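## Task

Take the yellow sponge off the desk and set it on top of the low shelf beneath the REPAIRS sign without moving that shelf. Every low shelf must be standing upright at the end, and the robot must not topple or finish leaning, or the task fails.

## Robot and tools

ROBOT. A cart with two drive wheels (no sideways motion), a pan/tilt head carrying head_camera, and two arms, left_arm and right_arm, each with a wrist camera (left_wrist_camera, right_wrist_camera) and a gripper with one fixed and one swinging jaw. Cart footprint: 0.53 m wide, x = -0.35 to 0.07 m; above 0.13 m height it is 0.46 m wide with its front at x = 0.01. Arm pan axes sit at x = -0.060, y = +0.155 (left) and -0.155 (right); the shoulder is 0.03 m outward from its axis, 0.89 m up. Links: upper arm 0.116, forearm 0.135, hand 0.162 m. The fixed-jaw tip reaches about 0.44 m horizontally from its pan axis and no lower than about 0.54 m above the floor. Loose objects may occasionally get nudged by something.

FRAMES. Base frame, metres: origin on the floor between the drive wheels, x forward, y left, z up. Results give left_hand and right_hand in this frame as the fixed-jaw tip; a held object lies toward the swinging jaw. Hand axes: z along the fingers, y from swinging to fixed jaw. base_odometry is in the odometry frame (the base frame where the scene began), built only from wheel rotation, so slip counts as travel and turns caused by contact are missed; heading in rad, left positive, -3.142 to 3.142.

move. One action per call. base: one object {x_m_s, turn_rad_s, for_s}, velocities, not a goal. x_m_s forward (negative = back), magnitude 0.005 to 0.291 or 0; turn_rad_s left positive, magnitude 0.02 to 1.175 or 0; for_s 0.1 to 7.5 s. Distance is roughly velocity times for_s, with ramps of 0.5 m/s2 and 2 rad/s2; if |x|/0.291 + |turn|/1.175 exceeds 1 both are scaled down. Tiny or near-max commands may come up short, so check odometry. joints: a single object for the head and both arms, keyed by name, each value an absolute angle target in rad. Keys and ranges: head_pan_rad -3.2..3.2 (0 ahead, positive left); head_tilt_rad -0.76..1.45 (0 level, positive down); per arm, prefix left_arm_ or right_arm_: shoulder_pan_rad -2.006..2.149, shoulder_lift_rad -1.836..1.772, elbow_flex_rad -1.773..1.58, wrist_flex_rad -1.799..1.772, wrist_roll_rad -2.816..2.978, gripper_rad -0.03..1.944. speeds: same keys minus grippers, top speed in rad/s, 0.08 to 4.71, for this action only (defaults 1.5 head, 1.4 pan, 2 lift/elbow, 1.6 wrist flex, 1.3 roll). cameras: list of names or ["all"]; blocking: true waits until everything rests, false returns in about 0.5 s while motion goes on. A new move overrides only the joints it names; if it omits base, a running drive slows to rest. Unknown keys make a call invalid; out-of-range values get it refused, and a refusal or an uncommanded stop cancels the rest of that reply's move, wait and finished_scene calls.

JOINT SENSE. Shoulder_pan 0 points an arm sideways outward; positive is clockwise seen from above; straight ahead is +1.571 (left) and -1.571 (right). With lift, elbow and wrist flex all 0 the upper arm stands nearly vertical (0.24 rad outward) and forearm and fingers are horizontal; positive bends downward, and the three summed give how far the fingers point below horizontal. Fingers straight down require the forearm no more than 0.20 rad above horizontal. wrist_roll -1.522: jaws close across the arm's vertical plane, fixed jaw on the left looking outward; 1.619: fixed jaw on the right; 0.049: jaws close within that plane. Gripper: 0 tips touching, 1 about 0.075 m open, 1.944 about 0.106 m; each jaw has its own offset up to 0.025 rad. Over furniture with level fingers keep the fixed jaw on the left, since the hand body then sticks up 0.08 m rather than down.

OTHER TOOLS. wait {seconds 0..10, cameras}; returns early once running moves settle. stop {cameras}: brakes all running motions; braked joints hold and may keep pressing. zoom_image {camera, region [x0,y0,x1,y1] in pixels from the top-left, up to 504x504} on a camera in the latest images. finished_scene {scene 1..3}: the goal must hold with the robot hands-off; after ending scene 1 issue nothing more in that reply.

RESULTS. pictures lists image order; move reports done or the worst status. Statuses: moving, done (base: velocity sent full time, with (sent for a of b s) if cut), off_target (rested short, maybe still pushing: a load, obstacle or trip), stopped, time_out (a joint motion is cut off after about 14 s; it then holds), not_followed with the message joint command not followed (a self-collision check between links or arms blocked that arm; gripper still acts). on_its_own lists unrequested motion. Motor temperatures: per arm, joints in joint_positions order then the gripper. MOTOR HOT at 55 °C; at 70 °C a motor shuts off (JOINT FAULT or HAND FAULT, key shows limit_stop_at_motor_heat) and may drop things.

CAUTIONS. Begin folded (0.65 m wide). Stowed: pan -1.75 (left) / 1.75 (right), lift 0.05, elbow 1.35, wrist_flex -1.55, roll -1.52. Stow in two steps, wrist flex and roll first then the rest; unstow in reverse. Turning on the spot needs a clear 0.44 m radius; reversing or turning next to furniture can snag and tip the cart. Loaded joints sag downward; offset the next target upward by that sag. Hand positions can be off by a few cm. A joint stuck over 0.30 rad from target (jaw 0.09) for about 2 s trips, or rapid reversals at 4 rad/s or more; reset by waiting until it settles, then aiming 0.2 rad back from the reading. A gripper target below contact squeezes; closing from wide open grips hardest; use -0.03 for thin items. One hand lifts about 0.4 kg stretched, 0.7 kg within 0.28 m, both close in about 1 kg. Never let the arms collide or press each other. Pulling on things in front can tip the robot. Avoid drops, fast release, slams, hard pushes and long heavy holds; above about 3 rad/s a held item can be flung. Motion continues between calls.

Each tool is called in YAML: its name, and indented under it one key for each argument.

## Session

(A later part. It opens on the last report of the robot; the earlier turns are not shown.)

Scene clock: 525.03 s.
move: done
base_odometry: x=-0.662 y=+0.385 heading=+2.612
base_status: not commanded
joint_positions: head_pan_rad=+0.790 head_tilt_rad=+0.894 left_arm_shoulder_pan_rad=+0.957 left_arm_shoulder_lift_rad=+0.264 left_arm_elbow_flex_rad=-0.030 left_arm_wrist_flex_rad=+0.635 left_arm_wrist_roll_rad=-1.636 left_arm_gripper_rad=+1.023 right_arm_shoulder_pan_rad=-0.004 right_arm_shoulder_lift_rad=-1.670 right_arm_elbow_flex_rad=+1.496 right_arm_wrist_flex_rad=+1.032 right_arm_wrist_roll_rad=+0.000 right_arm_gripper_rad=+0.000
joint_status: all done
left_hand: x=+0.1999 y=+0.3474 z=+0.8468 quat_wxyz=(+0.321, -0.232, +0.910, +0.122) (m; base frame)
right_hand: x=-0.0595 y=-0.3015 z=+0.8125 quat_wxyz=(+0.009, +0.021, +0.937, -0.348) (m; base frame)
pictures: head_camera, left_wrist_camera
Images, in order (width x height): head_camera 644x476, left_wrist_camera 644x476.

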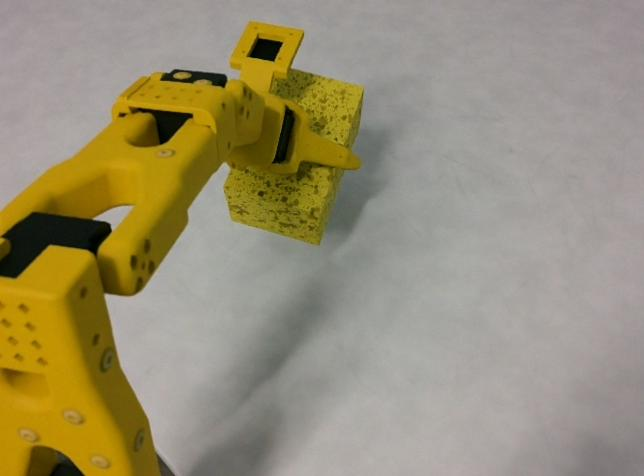

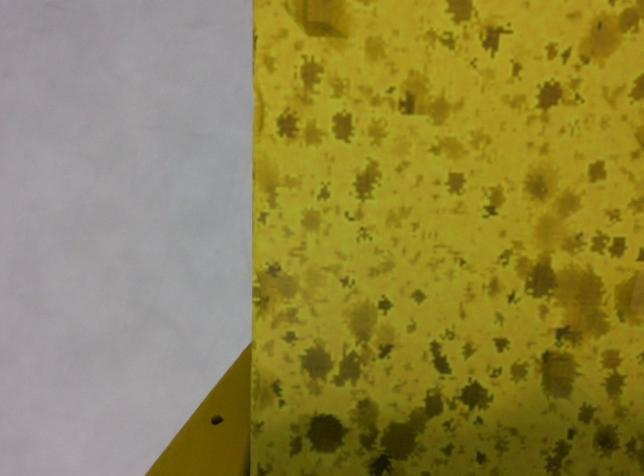

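move:
  joints: {"left_arm_gripper_rad": 0.88, "left_arm_shoulder_lift_rad": -0.3, "left_arm_elbow_flex_rad": 0.1, "left_arm_wrist_flex_rad": 1.28, "left_arm_shoulder_pan_rad": 1.2}
  speeds: {"left_arm_shoulder_lift_rad": 0.6, "left_arm_wrist_flex_rad": 0.7, "left_arm_shoulder_pan_rad": 0.4}

move:
  base: {"x_m_s": -0.2, "for_s": 3.8}
  cameras: ["head_camera", "left_wrist_camera"]

Scene clock: 544.63 s.
move: off_target
base_odometry: x=-0.662 y=+0.385 heading=+2.612
base_status: not commanded
joint_positions: head_pan_rad=+0.790 head_tilt_rad=+0.894 left_arm_shoulder_pan_rad=+1.195 left_arm_shoulder_lift_rad=-0.257 left_arm_elbow_flex_rad=+0.103 left_arm_wrist_flex_rad=+1.278 left_arm_wrist_roll_rad=-1.636 left_arm_gripper_rad=+1.052 right_arm_shoulder_pan_rad=-0.004 right_arm_shoulder_lift_rad=-1.670 right_arm_elbow_flex_rad=+1.496 right_arm_wrist_flex_rad=+1.032 right_arm_wrist_roll_rad=+0.000 right_arm_gripper_rad=+0.000
joint_status: left_arm_gripper_rad off_target (ended at +1.052, target +0.880); the others done
left_hand: x=+0.1523 y=+0.2470 z=+0.8913 quat_wxyz=(+0.215, -0.127, +0.967, +0.054) (m; base frame)
right_hand: x=-0.0595 y=-0.3015 z=+0.8125 quat_wxyz=(+0.009, +0.021, +0.937, -0.348) (m; base frame)
pictures: none

Scene clock: 549.60 s.
move: done
base_odometry: x=-0.005 y=+0.001 heading=+2.613
base_status: done (sent for 3.8 of 3.8 s)
joint_positions: head_pan_rad=+0.790 head_tilt_rad=+0.894 left_arm_shoulder_pan_rad=+1.197 left_arm_shoulder_lift_rad=-0.259 left_arm_elbow_flex_rad=+0.103 left_arm_wrist_flex_rad=+1.278 left_arm_wrist_roll_rad=-1.636 left_arm_gripper_rad=+1.052 right_arm_shoulder_pan_rad=-0.004 right_arm_shoulder_lift_rad=-1.670 right_arm_elbow_flex_rad=+1.496 right_arm_wrist_flex_rad=+1.032 right_arm_wrist_roll_rad=+0.000 right_arm_gripper_rad=+0.000
joint_status: not commanded
left_hand: x=+0.1525 y=+0.2467 z=+0.8916 quat_wxyz=(+0.216, -0.127, +0.967, +0.054) (m; base frame)
right_hand: x=-0.0595 y=-0.3015 z=+0.8125 quat_wxyz=(+0.009, +0.021, +0.937, -0.348) (m; base frame)
pictures: head_camera, left_wrist_camera
Images, in order (width x height): head_camera 644x476, left_wrist_camera 644x476.

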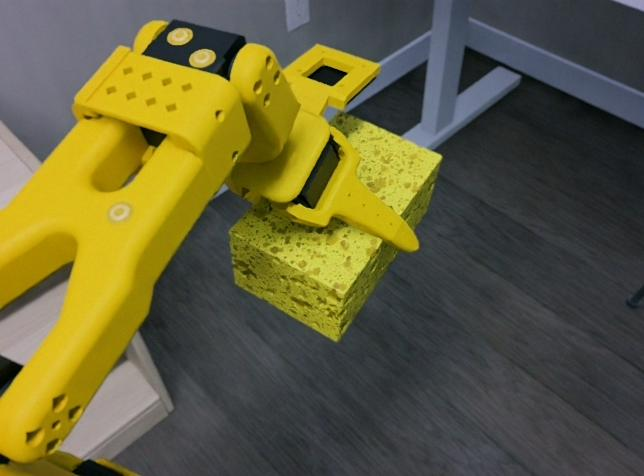

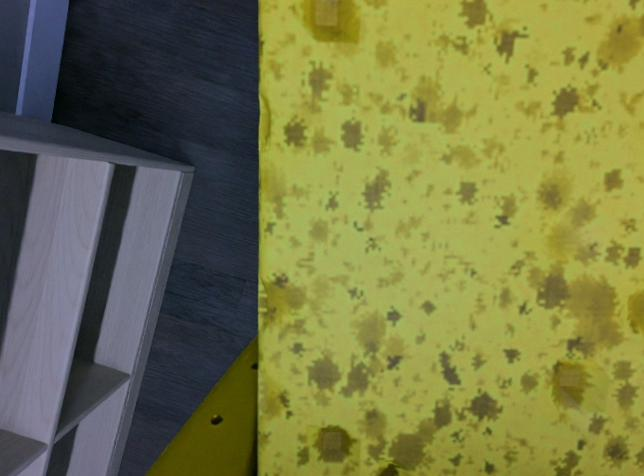

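move:
  base: {"turn_rad_s": 0.5, "for_s": 3.16}
  joints: {"head_pan_rad": 0.0, "head_tilt_rad": 0.7}
  cameras: ["head_camera"]

Scene clock: 560.40 s.
move: done
base_odometry: x=-0.005 y=+0.001 heading=-2.086
base_status: done (sent for 3.17 of 3.17 s)
joint_positions: head_pan_rad=+0.009 head_tilt_rad=+0.713 left_arm_shoulder_pan_rad=+1.194 left_arm_shoulder_lift_rad=-0.259 left_arm_elbow_flex_rad=+0.103 left_arm_wrist_flex_rad=+1.278 left_arm_wrist_roll_rad=-1.636 left_arm_gripper_rad=+1.052 right_arm_shoulder_pan_rad=-0.004 right_arm_shoulder_lift_rad=-1.670 right_arm_elbow_flex_rad=+1.496 right_arm_wrist_flex_rad=+1.032 right_arm_wrist_roll_rad=+0.000 right_arm_gripper_rad=+0.000
joint_status: all done
left_hand: x=+0.1522 y=+0.2473 z=+0.8916 quat_wxyz=(+0.215, -0.128, +0.967, +0.054) (m; base frame)
right_hand: x=-0.0595 y=-0.3015 z=+0.8125 quat_wxyz=(+0.009, +0.021, +0.937, -0.348) (m; base frame)
pictures: head_camera
Images, in order (width x height): head_camera 644x476.

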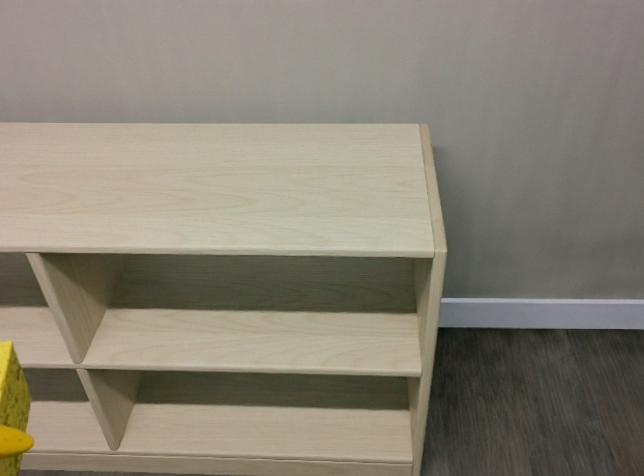

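move:
  base: {"x_m_s": 0.2, "for_s": 2.4}
  joints: {"head_pan_rad": 0.0, "head_tilt_rad": 1.15}
  cameras: ["head_camera"]

Scene clock: 575.33 s.
move: done
base_odometry: x=-0.241 y=-0.417 heading=-2.086
base_status: done (sent for 2.4 of 2.4 s)
joint_positions: head_pan_rad=+0.009 head_tilt_rad=+1.145 left_arm_shoulder_pan_rad=+1.200 left_arm_shoulder_lift_rad=-0.259 left_arm_elbow_flex_rad=+0.103 left_arm_wrist_flex_rad=+1.278 left_arm_wrist_roll_rad=-1.636 left_arm_gripper_rad=+1.052 right_arm_shoulder_pan_rad=+0.003 right_arm_shoulder_lift_rad=-1.670 right_arm_elbow_flex_rad=+1.496 right_arm_wrist_flex_rad=+1.032 right_arm_wrist_roll_rad=+0.000 right_arm_gripper_rad=+0.000
joint_status: all done
left_hand: x=+0.1527 y=+0.2460 z=+0.8916 quat_wxyz=(+0.216, -0.125, +0.967, +0.053) (m; base frame)
right_hand: x=-0.0604 y=-0.3015 z=+0.8125 quat_wxyz=(+0.008, +0.024, +0.937, -0.348) (m; base frame)
pictures: head_camera
Images, in order (width x height): head_camera 644x476.

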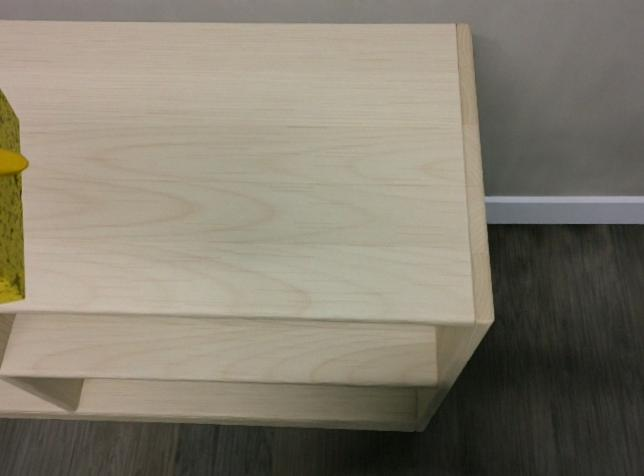

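move:
  base: {"x_m_s": 0.1, "for_s": 0.42}
  joints: {"left_arm_shoulder_lift_rad": 0.54, "left_arm_elbow_flex_rad": 0.04, "left_arm_wrist_flex_rad": 0.43, "left_arm_shoulder_pan_rad": 1.4, "head_pan_rad": 0.45}
  speeds: {"left_arm_shoulder_lift_rad": 0.5, "left_arm_wrist_flex_rad": 0.55, "left_arm_shoulder_pan_rad": 0.3}
  cameras: ["head_camera", "left_wrist_camera"]

Scene clock: 590.30 s.
move: done
base_odometry: x=-0.263 y=-0.456 heading=-2.086
base_status: done (sent for 0.43 of 0.43 s)
joint_positions: head_pan_rad=+0.439 head_tilt_rad=+1.145 left_arm_shoulder_pan_rad=+1.393 left_arm_shoulder_lift_rad=+0.551 left_arm_elbow_flex_rad=+0.076 left_arm_wrist_flex_rad=+0.441 left_arm_wrist_roll_rad=-1.636 left_arm_gripper_rad=+1.052 right_arm_shoulder_pan_rad=-0.004 right_arm_shoulder_lift_rad=-1.670 right_arm_elbow_flex_rad=+1.496 right_arm_wrist_flex_rad=+1.032 right_arm_wrist_roll_rad=+0.000 right_arm_gripper_rad=+0.000
joint_status: all done
left_hand: x=+0.2374 y=+0.2163 z=+0.7600 quat_wxyz=(+0.246, -0.031, +0.968, +0.036) (m; base frame)
right_hand: x=-0.0595 y=-0.3015 z=+0.8125 quat_wxyz=(+0.009, +0.021, +0.937, -0.348) (m; base frame)
pictures: head_camera, left_wrist_camera
Images, in order (width x height): head_camera 644x476, left_wrist_camera 644x476.

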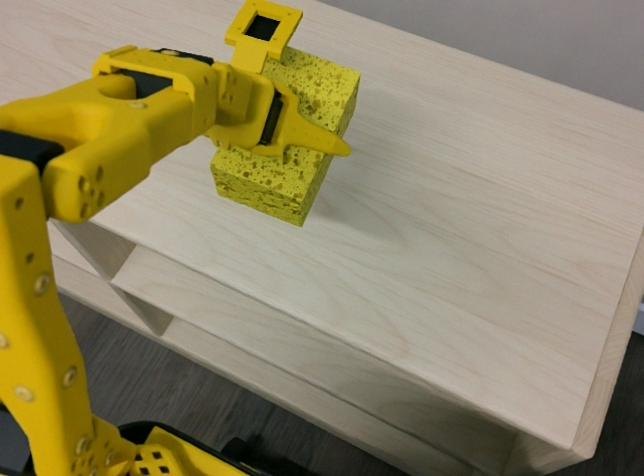

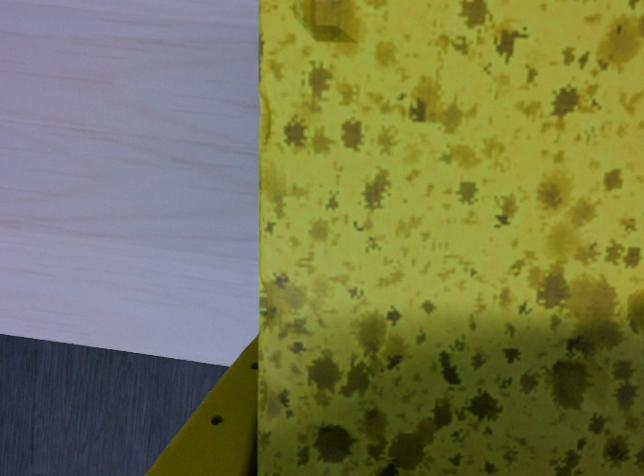

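move:
  joints: {"left_arm_shoulder_lift_rad": 1.12, "left_arm_elbow_flex_rad": -0.227, "left_arm_wrist_flex_rad": 0.144}
  speeds: {"left_arm_shoulder_lift_rad": 0.4, "left_arm_elbow_flex_rad": 0.18, "left_arm_wrist_flex_rad": 0.2}
  cameras: ["head_camera", "left_wrist_camera"]

Scene clock: 604.40 s.
move: done
base_odometry: x=-0.263 y=-0.456 heading=-2.086
base_status: not commanded
joint_positions: head_pan_rad=+0.439 head_tilt_rad=+1.145 left_arm_shoulder_pan_rad=+1.393 left_arm_shoulder_lift_rad=+1.133 left_arm_elbow_flex_rad=-0.199 left_arm_wrist_flex_rad=+0.155 left_arm_wrist_roll_rad=-1.636 left_arm_gripper_rad=+1.052 right_arm_shoulder_pan_rad=-0.004 right_arm_shoulder_lift_rad=-1.670 right_arm_elbow_flex_rad=+1.496 right_arm_wrist_flex_rad=+1.032 right_arm_wrist_roll_rad=+0.000 right_arm_gripper_rad=+0.000
joint_status: all done
left_hand: x=+0.2375 y=+0.2163 z=+0.6691 quat_wxyz=(+0.236, -0.031, +0.971, +0.035) (m; base frame)
right_hand: x=-0.0595 y=-0.3015 z=+0.8125 quat_wxyz=(+0.009, +0.021, +0.937, -0.348) (m; base frame)
pictures: head_camera, left_wrist_camera
Images, in order (width x height): head_camera 644x476, left_wrist_camera 644x476.

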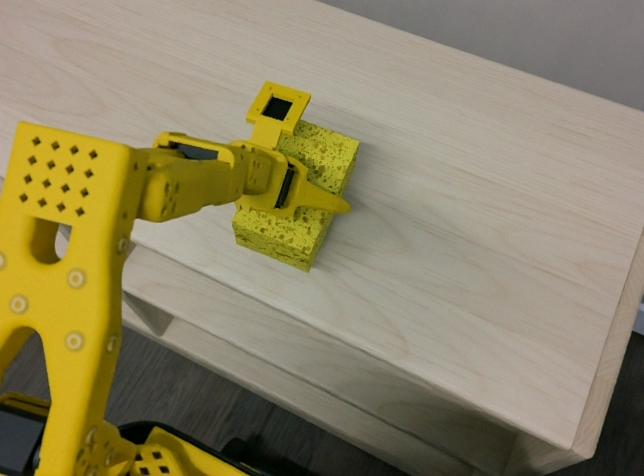

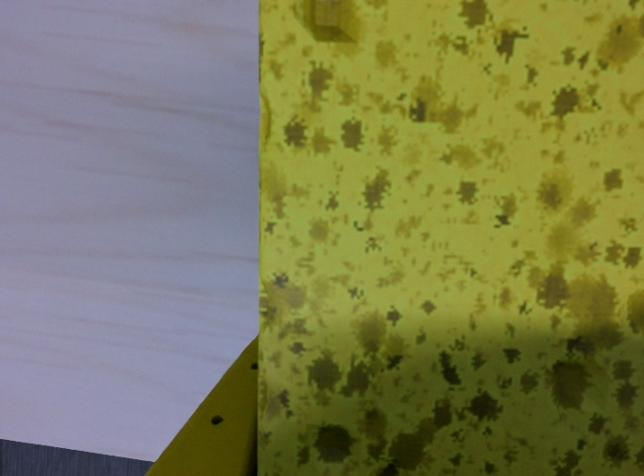

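move:
  joints: {"left_arm_shoulder_lift_rad": 1.2, "left_arm_wrist_flex_rad": 0.08}
  speeds: {"left_arm_shoulder_lift_rad": 0.12, "left_arm_wrist_flex_rad": 0.12}
  cameras: ["head_camera"]

zoom_image:
  camera: "head_camera"
  region: [200, 100, 400, 300]

Scene clock: 612.43 s.
move: done
base_odometry: x=-0.263 y=-0.456 heading=-2.086
base_status: not commanded
joint_positions: head_pan_rad=+0.439 head_tilt_rad=+1.145 left_arm_shoulder_pan_rad=+1.393 left_arm_shoulder_lift_rad=+1.212 left_arm_elbow_flex_rad=-0.200 left_arm_wrist_flex_rad=+0.091 left_arm_wrist_roll_rad=-1.636 left_arm_gripper_rad=+1.052 right_arm_shoulder_pan_rad=-0.004 right_arm_shoulder_lift_rad=-1.670 right_arm_elbow_flex_rad=+1.496 right_arm_wrist_flex_rad=+1.032 right_arm_wrist_roll_rad=+0.000 right_arm_gripper_rad=+0.000
joint_status: all done
left_hand: x=+0.2286 y=+0.2147 z=+0.6527 quat_wxyz=(+0.229, -0.031, +0.972, +0.034) (m; base frame)
right_hand: x=-0.0595 y=-0.3015 z=+0.8125 quat_wxyz=(+0.009, +0.021, +0.937, -0.348) (m; base frame)
pictures: head_camera
Images, in order (width x height): head_camera 644x476.

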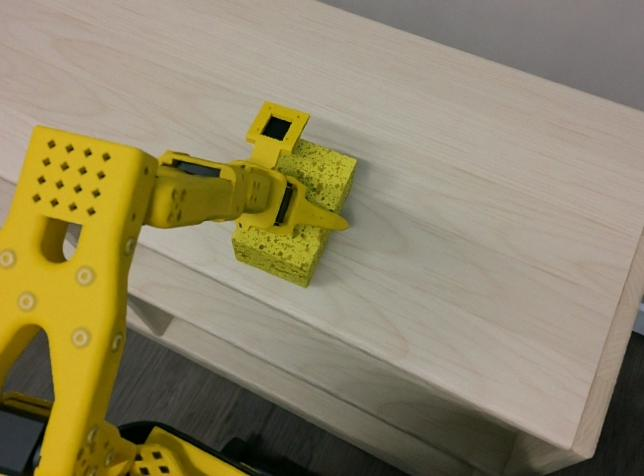

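Scaled by 2.520.

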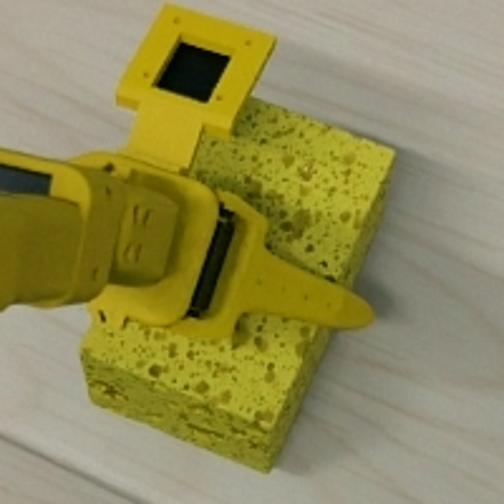

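move:
  joints: {"left_arm_shoulder_lift_rad": 1.31, "left_arm_elbow_flex_rad": -0.28, "left_arm_wrist_flex_rad": 0.05}
  speeds: {"left_arm_shoulder_lift_rad": 0.12, "left_arm_elbow_flex_rad": 0.08, "left_arm_wrist_flex_rad": 0.08}
  cameras: ["head_camera"]

zoom_image:
  camera: "head_camera"
  region: [200, 100, 400, 300]

Scene clock: 620.50 s.
move: done
base_odometry: x=-0.263 y=-0.456 heading=-2.086
base_status: not commanded
joint_positions: head_pan_rad=+0.439 head_tilt_rad=+1.145 left_arm_shoulder_pan_rad=+1.393 left_arm_shoulder_lift_rad=+1.321 left_arm_elbow_flex_rad=-0.256 left_arm_wrist_flex_rad=+0.062 left_arm_wrist_roll_rad=-1.636 left_arm_gripper_rad=+1.052 right_arm_shoulder_pan_rad=-0.004 right_arm_shoulder_lift_rad=-1.670 right_arm_elbow_flex_rad=+1.496 right_arm_wrist_flex_rad=+1.032 right_arm_wrist_roll_rad=+0.000 right_arm_gripper_rad=+0.000
joint_status: all done
left_hand: x=+0.2198 y=+0.2131 z=+0.6344 quat_wxyz=(+0.218, -0.031, +0.975, +0.032) (m; base frame)
right_hand: x=-0.0595 y=-0.3015 z=+0.8125 quat_wxyz=(+0.009, +0.021, +0.937, -0.348) (m; base frame)
pictures: head_camera
Images, in order (width x height): head_camera 644x476.

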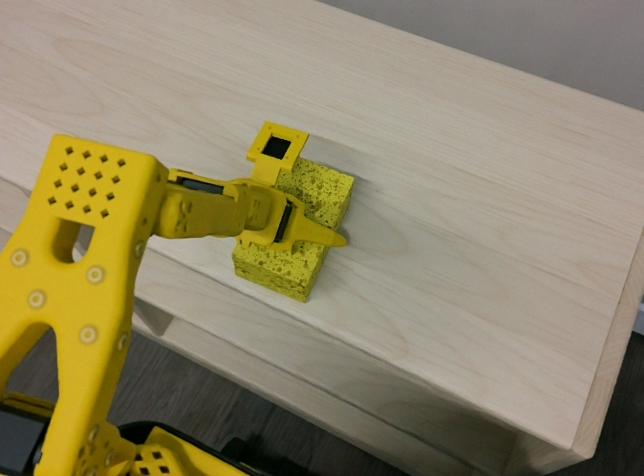

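Scaled by 2.520.

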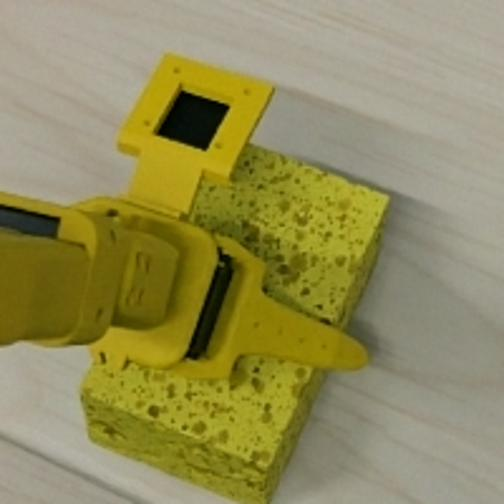

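move:
  base: {"x_m_s": 0.06, "for_s": 0.45}

move:
  joints: {"left_arm_shoulder_lift_rad": 1.4, "left_arm_elbow_flex_rad": -0.36, "left_arm_wrist_flex_rad": 0.04}
  speeds: {"left_arm_shoulder_lift_rad": 0.12, "left_arm_elbow_flex_rad": 0.1, "left_arm_wrist_flex_rad": 0.08}
  cameras: ["head_camera", "left_wrist_camera"]

zoom_image:
  camera: "head_camera"
  region: [200, 100, 400, 300]

Scene clock: 634.33 s.
move: done
base_odometry: x=-0.276 y=-0.480 heading=-2.086
base_status: done (sent for 0.47 of 0.47 s)
joint_positions: head_pan_rad=+0.439 head_tilt_rad=+1.145 left_arm_shoulder_pan_rad=+1.393 left_arm_shoulder_lift_rad=+1.323 left_arm_elbow_flex_rad=-0.257 left_arm_wrist_flex_rad=+0.060 left_arm_wrist_roll_rad=-1.636 left_arm_gripper_rad=+1.052 right_arm_shoulder_pan_rad=-0.002 right_arm_shoulder_lift_rad=-1.670 right_arm_elbow_flex_rad=+1.496 right_arm_wrist_flex_rad=+1.032 right_arm_wrist_roll_rad=+0.000 right_arm_gripper_rad=+0.000
joint_status: not commanded
left_hand: x=+0.2200 y=+0.2131 z=+0.6343 quat_wxyz=(+0.218, -0.031, +0.975, +0.032) (m; base frame)
right_hand: x=-0.0597 y=-0.3015 z=+0.8125 quat_wxyz=(+0.009, +0.022, +0.937, -0.348) (m; base frame)
pictures: none

Scene clock: 635.53 s.
move: done
base_odometry: x=-0.276 y=-0.480 heading=-2.086
base_status: not commanded
joint_positions: head_pan_rad=+0.439 head_tilt_rad=+1.145 left_arm_shoulder_pan_rad=+1.395 left_arm_shoulder_lift_rad=+1.387 left_arm_elbow_flex_rad=-0.351 left_arm_wrist_flex_rad=+0.048 left_arm_wrist_roll_rad=-1.627 left_arm_gripper_rad=+1.055 right_arm_shoulder_pan_rad=-0.002 right_arm_shoulder_lift_rad=-1.670 right_arm_elbow_flex_rad=+1.496 right_arm_wrist_flex_rad=+1.032 right_arm_wrist_roll_rad=+0.000 right_arm_gripper_rad=+0.000
joint_status: all done
left_hand: x=+0.2290 y=+0.2143 z=+0.6319 quat_wxyz=(+0.238, -0.035, +0.970, +0.034) (m; base frame)
right_hand: x=-0.0597 y=-0.3015 z=+0.8125 quat_wxyz=(+0.009, +0.022, +0.937, -0.348) (m; base frame)
pictures: head_camera, left_wrist_camera
Images, in order (width x height): head_camera 644x476, left_wrist_camera 644x476.

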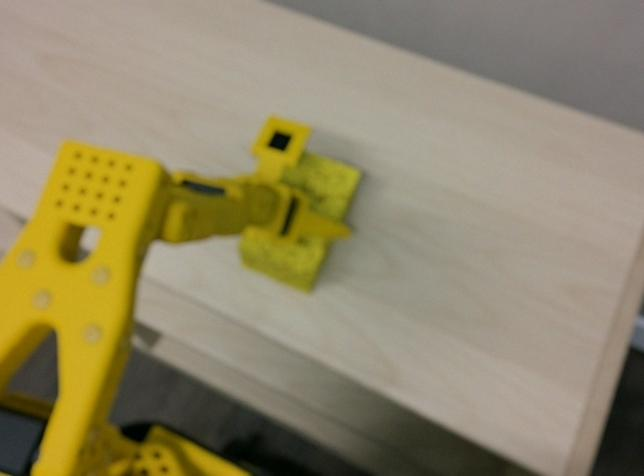

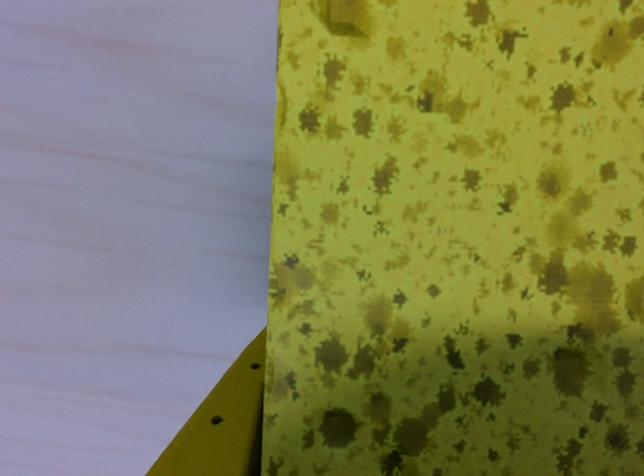

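Scaled by 2.520.

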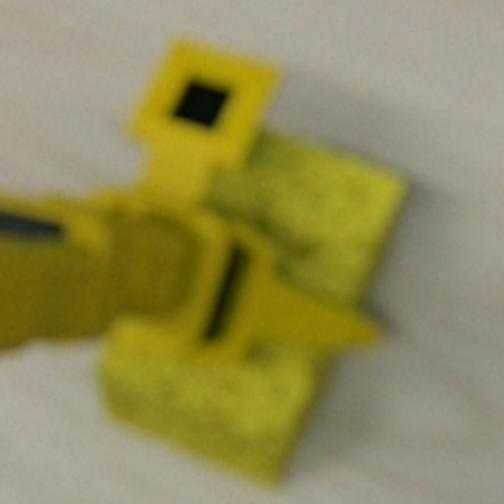

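move:
  joints: {"left_arm_gripper_rad": 1.3}
  cameras: ["head_camera", "left_wrist_camera"]

Scene clock: 641.90 s.
move: done
base_odometry: x=-0.276 y=-0.480 heading=-2.086
base_status: not commanded
joint_positions: head_pan_rad=+0.439 head_tilt_rad=+1.145 left_arm_shoulder_pan_rad=+1.395 left_arm_shoulder_lift_rad=+1.407 left_arm_elbow_flex_rad=-0.352 left_arm_wrist_flex_rad=+0.048 left_arm_wrist_roll_rad=-1.627 left_arm_gripper_rad=+1.292 right_arm_shoulder_pan_rad=-0.002 right_arm_shoulder_lift_rad=-1.670 right_arm_elbow_flex_rad=+1.496 right_arm_wrist_flex_rad=+1.032 right_arm_wrist_roll_rad=+0.000 right_arm_gripper_rad=+0.000
joint_status: all done
left_hand: x=+0.2242 y=+0.2134 z=+0.6269 quat_wxyz=(+0.230, -0.035, +0.972, +0.032) (m; base frame)
right_hand: x=-0.0597 y=-0.3015 z=+0.8125 quat_wxyz=(+0.009, +0.022, +0.937, -0.348) (m; base frame)
pictures: head_camera, left_wrist_camera
Images, in order (width x height): head_camera 644x476, left_wrist_camera 644x476.

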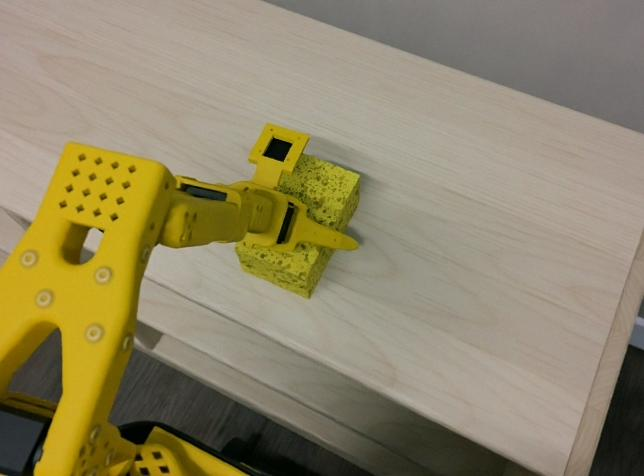

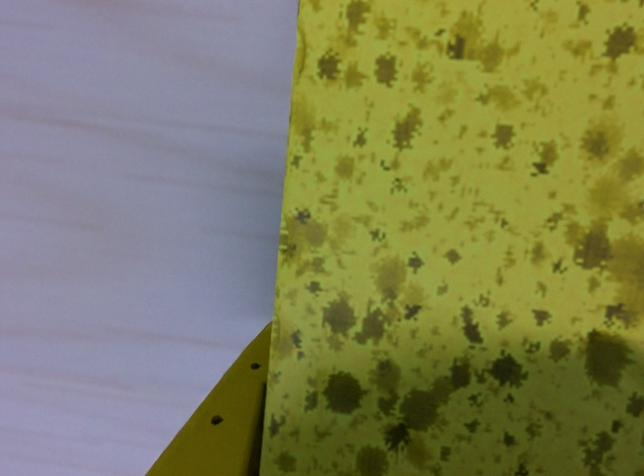

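move:
  joints: {"left_arm_shoulder_lift_rad": 0.8, "left_arm_elbow_flex_rad": -0.15, "left_arm_wrist_flex_rad": 0.35, "left_arm_shoulder_pan_rad": 1.37}
  speeds: {"left_arm_shoulder_lift_rad": 0.35, "left_arm_elbow_flex_rad": 0.15, "left_arm_wrist_flex_rad": 0.17}
  cameras: ["head_camera", "left_wrist_camera"]

Scene clock: 652.23 s.
move: done
base_odometry: x=-0.276 y=-0.480 heading=-2.086
base_status: not commanded
joint_positions: head_pan_rad=+0.439 head_tilt_rad=+1.145 left_arm_shoulder_pan_rad=+1.375 left_arm_shoulder_lift_rad=+0.866 left_arm_elbow_flex_rad=-0.150 left_arm_wrist_flex_rad=+0.346 left_arm_wrist_roll_rad=-1.627 left_arm_gripper_rad=+1.292 right_arm_shoulder_pan_rad=-0.002 right_arm_shoulder_lift_rad=-1.670 right_arm_elbow_flex_rad=+1.496 right_arm_wrist_flex_rad=+1.032 right_arm_wrist_roll_rad=+0.000 right_arm_gripper_rad=+0.000
joint_status: all done
left_hand: x=+0.2507 y=+0.2246 z=+0.7212 quat_wxyz=(+0.249, -0.044, +0.967, +0.038) (m; base frame)
right_hand: x=-0.0597 y=-0.3015 z=+0.8125 quat_wxyz=(+0.009, +0.022, +0.937, -0.348) (m; base frame)
pictures: head_camera, left_wrist_camera
Images, in order (width x height): head_camera 644x476, left_wrist_camera 644x476.

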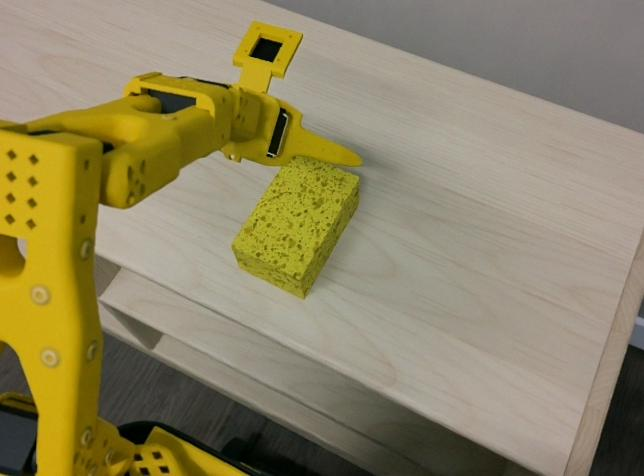

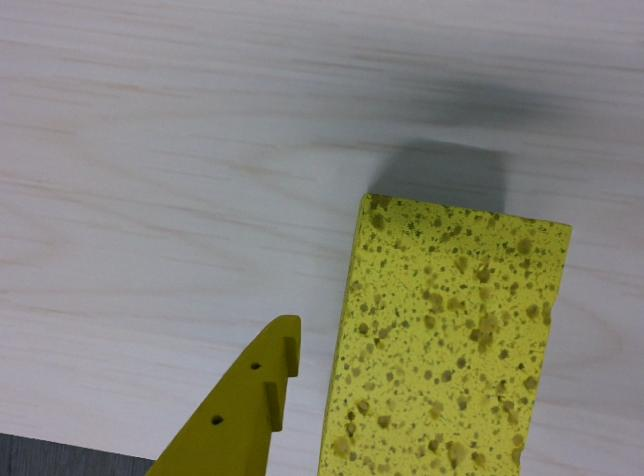

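finished_scene:
  scene: 2

The scene is finished: the task was done.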